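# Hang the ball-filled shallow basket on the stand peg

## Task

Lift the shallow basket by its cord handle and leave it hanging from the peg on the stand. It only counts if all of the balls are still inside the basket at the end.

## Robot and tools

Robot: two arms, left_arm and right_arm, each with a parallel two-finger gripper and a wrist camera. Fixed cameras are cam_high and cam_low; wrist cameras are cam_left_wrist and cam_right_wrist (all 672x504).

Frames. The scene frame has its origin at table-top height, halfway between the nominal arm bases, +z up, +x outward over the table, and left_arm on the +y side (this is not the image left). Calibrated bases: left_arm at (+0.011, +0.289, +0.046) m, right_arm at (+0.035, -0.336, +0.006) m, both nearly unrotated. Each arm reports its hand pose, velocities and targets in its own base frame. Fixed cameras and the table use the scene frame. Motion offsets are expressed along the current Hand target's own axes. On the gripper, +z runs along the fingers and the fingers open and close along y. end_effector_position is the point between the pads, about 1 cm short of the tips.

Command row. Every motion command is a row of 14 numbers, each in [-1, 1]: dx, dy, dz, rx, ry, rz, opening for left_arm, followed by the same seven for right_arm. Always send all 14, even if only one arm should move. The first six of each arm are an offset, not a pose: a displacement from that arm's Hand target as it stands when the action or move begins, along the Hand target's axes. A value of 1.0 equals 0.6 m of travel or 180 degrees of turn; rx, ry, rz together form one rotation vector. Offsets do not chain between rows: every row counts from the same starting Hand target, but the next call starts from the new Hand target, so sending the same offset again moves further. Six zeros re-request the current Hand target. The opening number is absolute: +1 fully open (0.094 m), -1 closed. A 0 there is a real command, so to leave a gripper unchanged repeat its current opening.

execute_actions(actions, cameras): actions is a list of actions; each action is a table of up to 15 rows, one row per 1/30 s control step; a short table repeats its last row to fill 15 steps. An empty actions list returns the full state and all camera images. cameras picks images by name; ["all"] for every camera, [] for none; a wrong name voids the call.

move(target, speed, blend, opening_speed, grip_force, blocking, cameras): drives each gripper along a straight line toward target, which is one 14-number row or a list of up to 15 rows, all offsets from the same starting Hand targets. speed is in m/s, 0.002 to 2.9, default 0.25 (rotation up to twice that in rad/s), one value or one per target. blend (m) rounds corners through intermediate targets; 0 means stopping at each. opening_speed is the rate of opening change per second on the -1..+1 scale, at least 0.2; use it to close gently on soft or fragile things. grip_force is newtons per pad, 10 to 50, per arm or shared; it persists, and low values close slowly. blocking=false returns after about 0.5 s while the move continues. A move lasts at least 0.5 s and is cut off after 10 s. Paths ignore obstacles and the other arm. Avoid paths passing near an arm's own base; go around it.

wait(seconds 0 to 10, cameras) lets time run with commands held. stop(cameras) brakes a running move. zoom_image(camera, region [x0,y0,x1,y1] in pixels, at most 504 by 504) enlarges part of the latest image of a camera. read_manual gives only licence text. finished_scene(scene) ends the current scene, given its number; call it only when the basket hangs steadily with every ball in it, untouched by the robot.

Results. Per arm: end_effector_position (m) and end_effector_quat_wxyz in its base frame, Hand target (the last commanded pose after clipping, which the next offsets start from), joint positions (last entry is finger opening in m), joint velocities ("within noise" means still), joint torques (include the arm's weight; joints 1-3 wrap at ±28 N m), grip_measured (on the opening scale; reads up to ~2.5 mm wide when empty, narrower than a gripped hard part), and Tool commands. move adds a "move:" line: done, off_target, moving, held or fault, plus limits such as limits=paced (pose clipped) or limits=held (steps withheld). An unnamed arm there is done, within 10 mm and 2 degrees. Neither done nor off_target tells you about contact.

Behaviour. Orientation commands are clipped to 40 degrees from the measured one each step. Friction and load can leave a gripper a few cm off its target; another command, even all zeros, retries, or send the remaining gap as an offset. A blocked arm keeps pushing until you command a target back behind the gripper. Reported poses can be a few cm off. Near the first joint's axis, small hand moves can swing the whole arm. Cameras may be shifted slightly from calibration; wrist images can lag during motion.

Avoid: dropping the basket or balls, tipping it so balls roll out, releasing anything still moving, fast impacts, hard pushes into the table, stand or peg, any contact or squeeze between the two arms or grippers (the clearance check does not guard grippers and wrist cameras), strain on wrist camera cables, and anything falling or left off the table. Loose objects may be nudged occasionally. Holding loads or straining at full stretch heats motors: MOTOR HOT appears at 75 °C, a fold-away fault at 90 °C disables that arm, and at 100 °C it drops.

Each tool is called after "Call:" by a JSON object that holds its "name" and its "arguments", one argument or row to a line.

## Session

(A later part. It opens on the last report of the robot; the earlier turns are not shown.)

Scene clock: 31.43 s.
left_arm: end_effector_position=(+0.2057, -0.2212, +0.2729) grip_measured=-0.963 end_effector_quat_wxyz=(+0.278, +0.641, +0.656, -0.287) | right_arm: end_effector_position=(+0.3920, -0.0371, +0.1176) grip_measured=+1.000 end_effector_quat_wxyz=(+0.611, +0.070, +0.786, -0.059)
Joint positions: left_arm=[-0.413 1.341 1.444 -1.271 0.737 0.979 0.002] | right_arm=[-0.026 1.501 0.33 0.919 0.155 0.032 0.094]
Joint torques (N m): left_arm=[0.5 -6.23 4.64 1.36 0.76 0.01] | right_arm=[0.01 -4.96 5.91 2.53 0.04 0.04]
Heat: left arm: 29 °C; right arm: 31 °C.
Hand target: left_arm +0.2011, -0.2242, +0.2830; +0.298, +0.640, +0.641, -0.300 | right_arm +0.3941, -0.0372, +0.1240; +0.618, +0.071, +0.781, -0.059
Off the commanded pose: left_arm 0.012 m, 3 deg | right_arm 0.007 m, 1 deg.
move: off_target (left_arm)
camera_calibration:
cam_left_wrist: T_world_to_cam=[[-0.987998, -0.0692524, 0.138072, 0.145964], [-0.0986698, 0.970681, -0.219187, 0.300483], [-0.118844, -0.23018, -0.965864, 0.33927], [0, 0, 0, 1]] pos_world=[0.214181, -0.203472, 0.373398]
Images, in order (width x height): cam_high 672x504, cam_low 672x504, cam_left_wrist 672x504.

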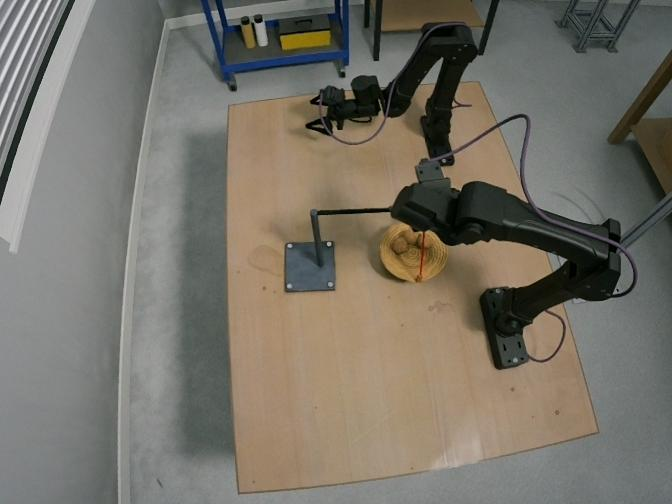

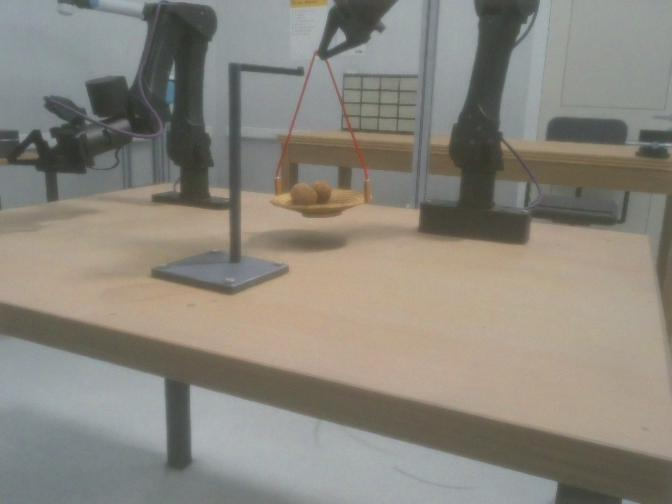

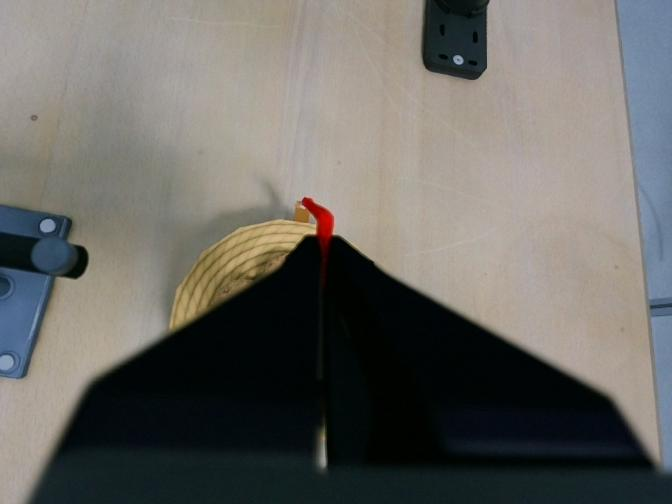

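Call:
{"name": "move", "arguments": {
  "target": [-0.022,0.215,-0.003,0,0,0,-1,0,0,0,0,0,0,1],
  "speed": 0.07,
  "cameras": ["cam_left_wrist","cam_low","cam_high"]
}}

Call:
{"name": "zoom_image", "arguments": {
  "camera": "cam_low",
  "region": [200, 20, 400, 220]
}}

Scene clock: 34.33 s.
left_arm: end_effector_position=(+0.3285, -0.2263, +0.2787) grip_measured=-0.963 end_effector_quat_wxyz=(+0.277, +0.638, +0.659, -0.289) | right_arm: end_effector_position=(+0.3920, -0.0371, +0.1176) grip_measured=+1.000 end_effector_quat_wxyz=(+0.611, +0.070, +0.786, -0.059)
Joint positions: left_arm=[-0.281 1.836 1.984 -1.433 0.783 1.139 0.002] | right_arm=[-0.026 1.501 0.33 0.919 0.155 0.032 0.094]
Joint torques (N m): left_arm=[0.49 -8.14 7.97 0.9 0.82 0.13] | right_arm=[0.02 -4.96 5.93 2.52 0.03 0.03]
Heat: left arm: 29 °C; right arm: 31 °C.
Hand target: left_arm +0.3300, -0.2312, +0.2939; +0.298, +0.640, +0.641, -0.300 | right_arm +0.3941, -0.0372, +0.1240; +0.618, +0.071, +0.781, -0.059
Off the commanded pose: left_arm 0.016 m, 3 deg | right_arm 0.007 m, 1 deg.
move: off_target (left_arm)
camera_calibration:
cam_left_wrist: T_world_to_cam=[[-0.986393, -0.0755764, 0.146006, 0.26198], [-0.106855, 0.969632, -0.21999, 0.321531], [-0.124946, -0.232598, -0.964514, 0.359373], [0, 0, 0, 1]] pos_world=[0.337675, -0.208378, 0.379103]
Images, in order (width x height): cam_high 672x504, cam_low 672x504, cam_left_wrist 672x504.

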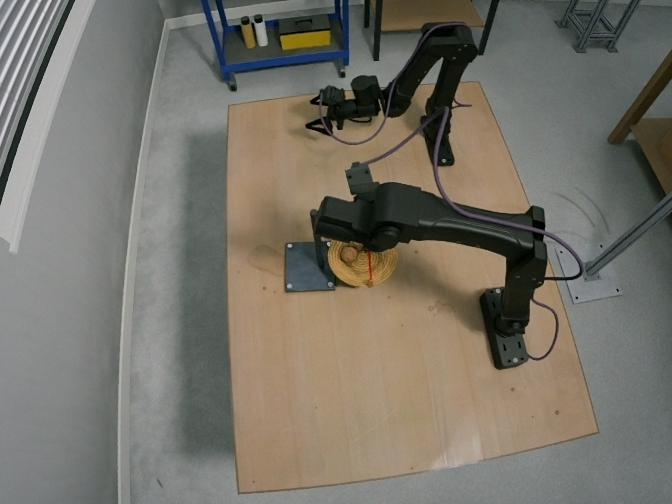

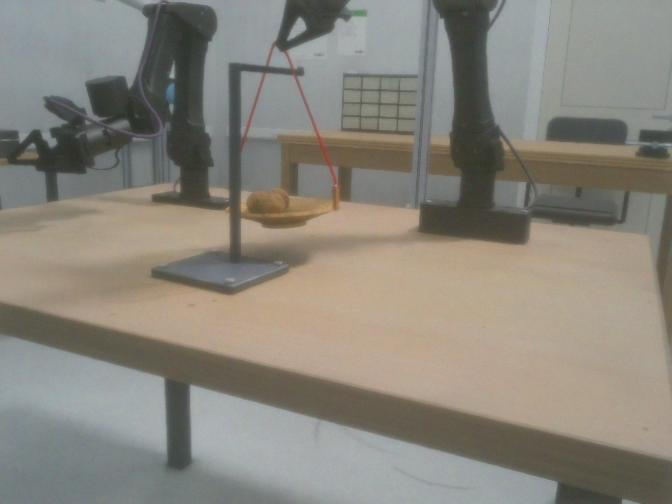

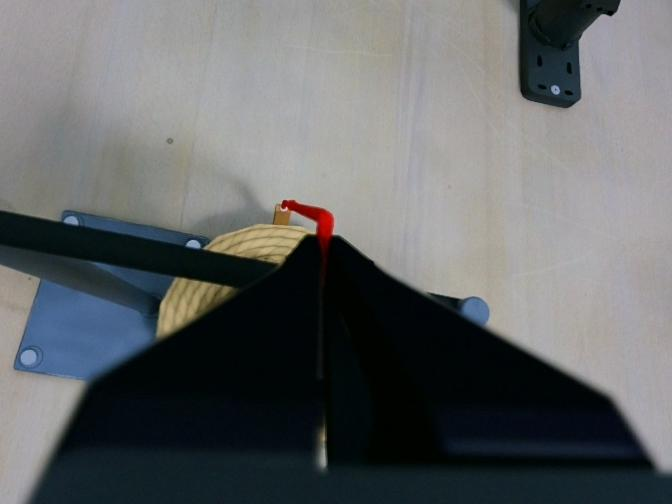

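Scaled by 2.520 from the camera's 672x504 image, which has a finer 960x720 frame.

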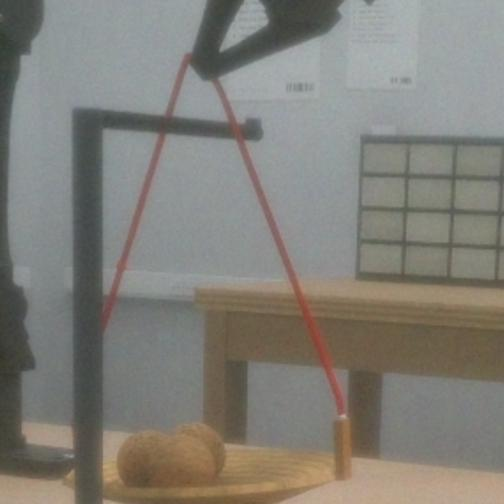

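Call:
{"name": "move", "arguments": {
  "target": [0.028,0,0.0236,0,0,0,-1,0,0,0,0,0,0,1],
  "speed": 0.04,
  "cameras": ["cam_left_wrist","cam_low"]
}}

Call:
{"name": "zoom_image", "arguments": {
  "camera": "cam_low",
  "region": [220, 20, 340, 130]
}}

Scene clock: 35.77 s.
left_arm: end_effector_position=(+0.3343, -0.2282, +0.2586) grip_measured=-0.963 end_effector_quat_wxyz=(+0.275, +0.638, +0.658, -0.290) | right_arm: end_effector_position=(+0.3920, -0.0371, +0.1176) grip_measured=+1.000 end_effector_quat_wxyz=(+0.611, +0.070, +0.786, -0.059)
Joint positions: left_arm=[-0.281 1.836 1.9 -1.354 0.785 1.142 0.002] | right_arm=[-0.026 1.501 0.33 0.919 0.155 0.032 0.094]
Joint torques (N m): left_arm=[0.43 -11 4.56 1.08 0.79 0.12] | right_arm=[0.01 -4.94 5.94 2.52 0.04 0.03]
Heat: left arm: 29 °C; right arm: 31 °C.
Hand target: left_arm +0.3300, -0.2313, +0.2720; +0.298, +0.640, +0.641, -0.300 | right_arm +0.3941, -0.0372, +0.1240; +0.618, +0.071, +0.781, -0.059
Off the commanded pose: left_arm 0.014 m, 3 deg | right_arm 0.007 m, 1 deg.
move: off_target (left_arm)
camera_calibration:
cam_left_wrist: T_world_to_cam=[[-0.9862, -0.0724525, 0.148862, 0.270443], [-0.104459, 0.969897, -0.219974, 0.318935], [-0.128443, -0.232488, -0.964081, 0.341369], [0, 0, 0, 1]] pos_world=[0.343873, -0.210376, 0.359006]
Images, in order (width x height): cam_low 672x504, cam_left_wrist 672x504.

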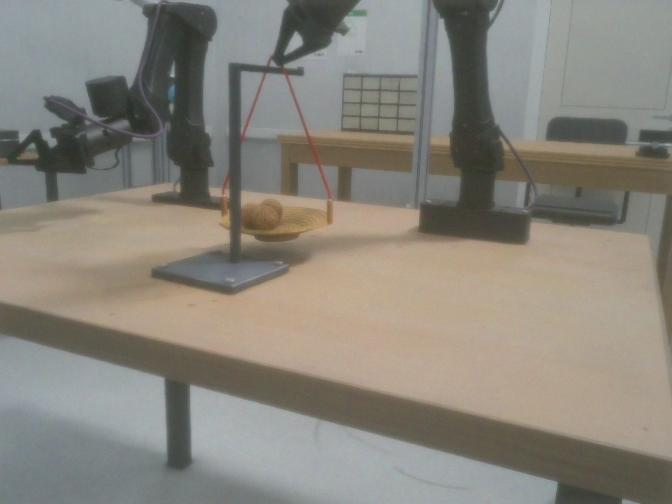

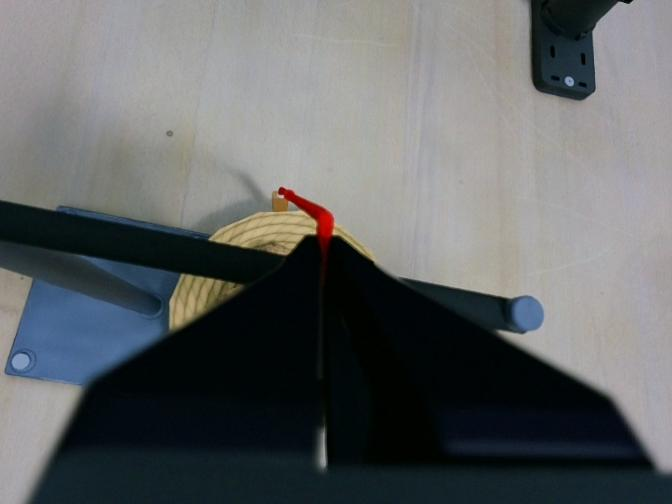

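Scaled by 4.200 from the camera's 672x504 image, which has a finer 960x720 frame.

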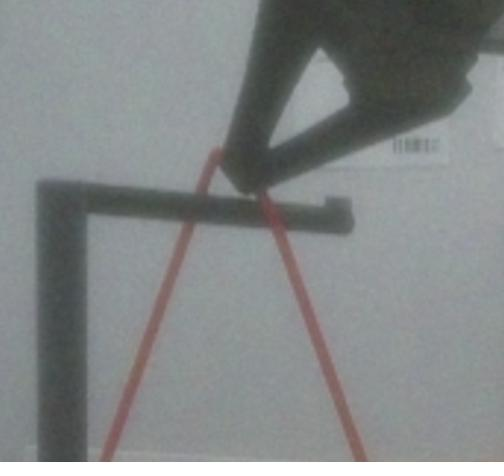

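Call:
{"name": "move", "arguments": {
  "target": [
    [0.015,0,-0.018,0,0,0,-1,0,0,0,0,0,0,1],
    [0.032,0,-0.004,0,0,0,-1,0,0,0,0,0,0,1]
  ],
  "speed": 0.04,
  "blend": [0.005,0],
  "cameras": ["cam_left_wrist","cam_low"]
}}

Call:
{"name": "zoom_image", "arguments": {
  "camera": "cam_low",
  "region": [220, 20, 340, 130]
}}

Scene clock: 37.17 s.
left_arm: end_effector_position=(+0.3358, -0.2155, +0.2461) grip_measured=-0.963 end_effector_quat_wxyz=(+0.278, +0.637, +0.656, -0.295) | right_arm: end_effector_position=(+0.3920, -0.0371, +0.1176) grip_measured=+1.000 end_effector_quat_wxyz=(+0.611, +0.070, +0.786, -0.059)
Joint positions: left_arm=[-0.241 1.824 1.829 -1.333 0.807 1.198 0.002] | right_arm=[-0.026 1.501 0.33 0.919 0.155 0.032 0.094]
Joint torques (N m): left_arm=[0.39 -11.48 4.37 0.95 0.7 0.13] | right_arm=[0.01 -4.94 5.93 2.52 0.04 0.03]
Heat: left arm: 29 °C; right arm: 31 °C.
Hand target: left_arm +0.3299, -0.2171, +0.2589; +0.299, +0.640, +0.641, -0.300 | right_arm +0.3941, -0.0372, +0.1240; +0.618, +0.071, +0.781, -0.059
Off the commanded pose: left_arm 0.014 m, 3 deg | right_arm 0.007 m, 1 deg.
move: off_target (left_arm)
camera_calibration:
cam_left_wrist: T_world_to_cam=[[-0.986225, -0.0683158, 0.150644, 0.275128], [-0.102354, 0.967473, -0.231343, 0.305472], [-0.12994, -0.243575, -0.961138, 0.329905], [0, 0, 0, 1]] pos_world=[0.345472, -0.196383, 0.346307]
Images, in order (width x height): cam_low 672x504, cam_left_wrist 672x504.

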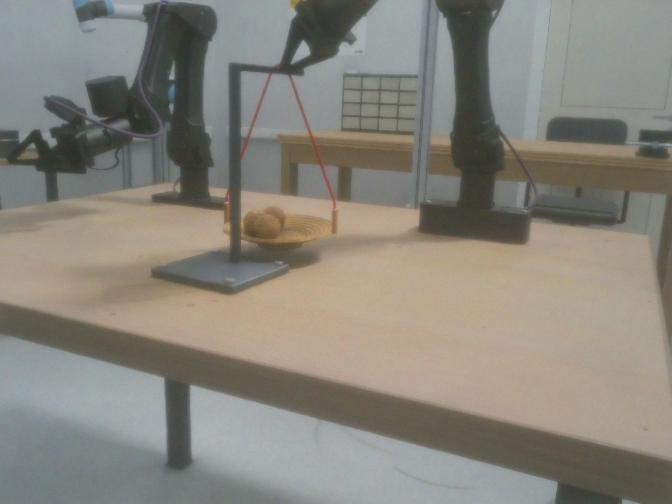

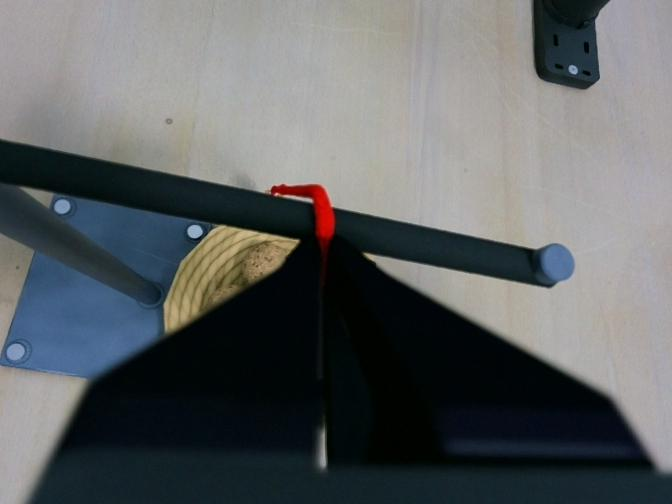

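Scaled by 4.200 from the camera's 672x504 image, which has a finer 960x720 frame.

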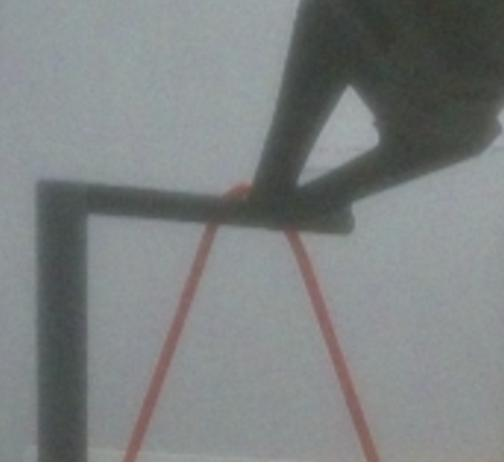

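Call:
{"name": "move", "arguments": {
  "target": [0,0,0,0,0,0,-0.5,0,0,0,0,0,0,1],
  "opening_speed": 0.25,
  "cameras": ["cam_left_wrist","cam_low"]
}}

Call:
{"name": "zoom_image", "arguments": {
  "camera": "cam_low",
  "region": [200, 20, 380, 250]
}}

Scene clock: 39.47 s.
left_arm: end_effector_position=(+0.3364, -0.2162, +0.2469) grip_measured=-0.503 end_effector_quat_wxyz=(+0.281, +0.637, +0.654, -0.295) | right_arm: end_effector_position=(+0.3920, -0.0371, +0.1176) grip_measured=+1.000 end_effector_quat_wxyz=(+0.611, +0.070, +0.786, -0.059)
Joint positions: left_arm=[-0.241 1.824 1.829 -1.328 0.811 1.198 0.023] | right_arm=[-0.026 1.501 0.33 0.919 0.155 0.032 0.094]
Joint torques (N m): left_arm=[0.35 -11.48 4.33 0.92 0.66 0.12] | right_arm=[0.01 -4.94 5.91 2.52 0.04 0.03]
Heat: left arm: 29 °C; right arm: 31 °C.
Hand target: left_arm +0.3299, -0.2171, +0.2589; +0.299, +0.640, +0.641, -0.300 | right_arm +0.3941, -0.0372, +0.1240; +0.618, +0.071, +0.781, -0.059
Off the commanded pose: left_arm 0.014 m, 3 deg | right_arm 0.007 m, 1 deg.
move: off_target (left_arm)
camera_calibration:
cam_left_wrist: T_world_to_cam=[[-0.986869, -0.0663127, 0.147283, 0.277006], [-0.100253, 0.966415, -0.236623, 0.306725], [-0.126646, -0.248282, -0.960373, 0.328128], [0, 0, 0, 1]] pos_world=[0.345675, -0.196587, 0.346905]
Images, in order (width x height): cam_low 672x504, cam_left_wrist 672x504.

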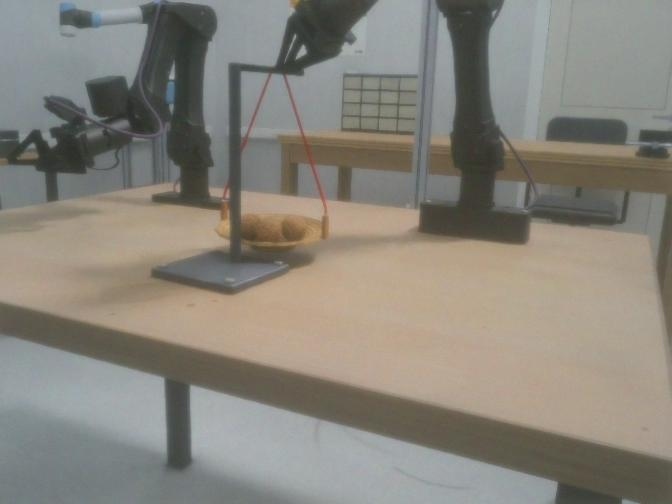

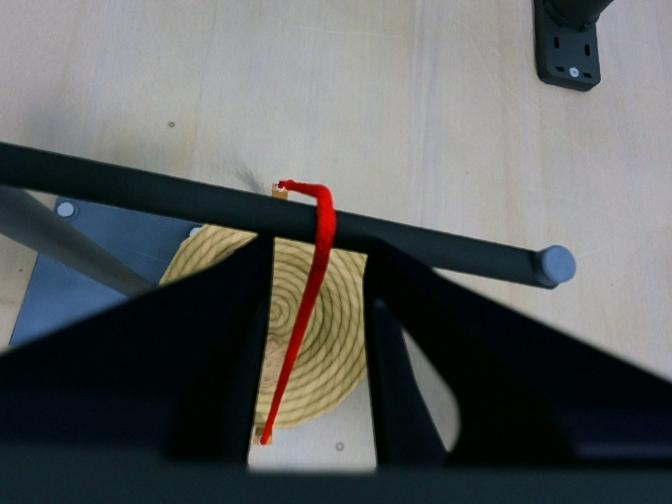

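Scaled by 2.191 from the camera's 672x504 image, which has a finer 960x720 frame.

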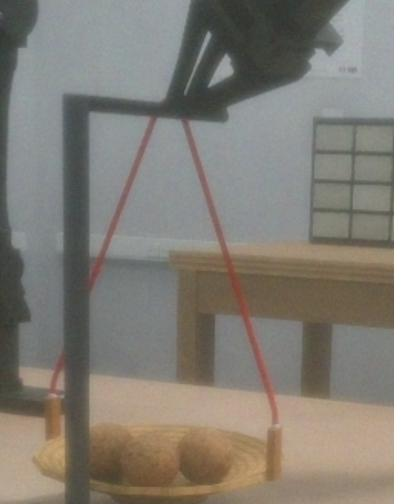

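Call:
{"name": "move", "arguments": {
  "target": [0,0,-0.2,0,0,0,-0.5,0,0,0,0,0,0,1],
  "speed": 0.1,
  "cameras": ["cam_high","cam_low"]
}}

Call:
{"name": "zoom_image", "arguments": {
  "camera": "cam_low",
  "region": [200, 20, 380, 250]
}}

Scene clock: 41.30 s.
left_arm: end_effector_position=(+0.3361, -0.1222, +0.3204) grip_measured=-0.503 end_effector_quat_wxyz=(+0.364, +0.593, +0.675, -0.245) | right_arm: end_effector_position=(+0.3920, -0.0371, +0.1176) grip_measured=+1.000 end_effector_quat_wxyz=(+0.611, +0.070, +0.786, -0.059)
Joint positions: left_arm=[0.048 1.725 1.98 -1.566 0.881 1.366 0.023] | right_arm=[-0.026 1.501 0.33 0.919 0.155 0.032 0.094]
Joint torques (N m): left_arm=[0.17 -8.83 6.23 0.73 0.67 0.14] | right_arm=[0.01 -4.93 5.94 2.52 0.04 0.04]
Heat: left arm: 29 °C; right arm: 31 °C.
Hand target: left_arm +0.3300, -0.1252, +0.3359; +0.298, +0.640, +0.641, -0.300 | right_arm +0.3941, -0.0372, +0.1240; +0.618, +0.071, +0.781, -0.059
Off the commanded pose: left_arm 0.017 m, 12 deg | right_arm 0.007 m, 1 deg.
joint sent to its limit (left arm) — joint 4 (wrist pitch), lower limit. The joint targets are off in orientation, not in position.
move: off_target (left_arm)
Images, in order (width x height): cam_high 672x504, cam_low 672x504.

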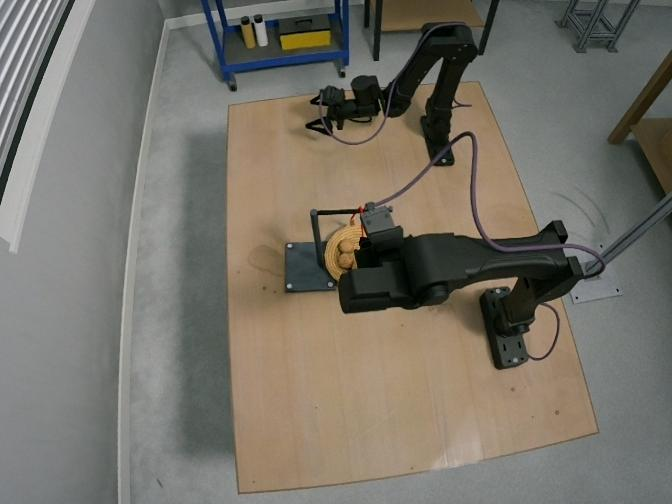

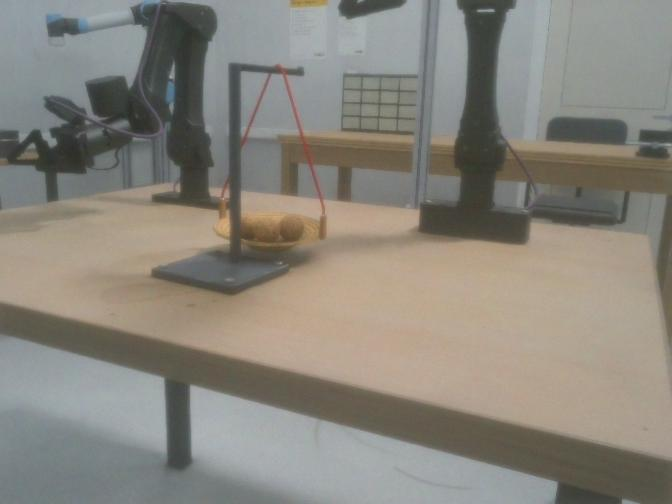

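Scaled by 2.191 from the camera's 672x504 image, which has a finer 960x720 frame.

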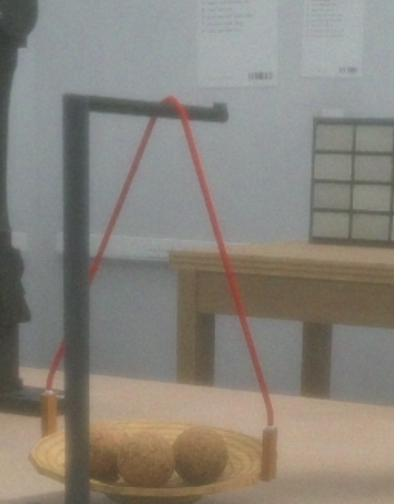

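Done and clear.

Call:
{"name": "finished_scene", "arguments": {
  "scene": 2
}}

The scene is finished: the task was done.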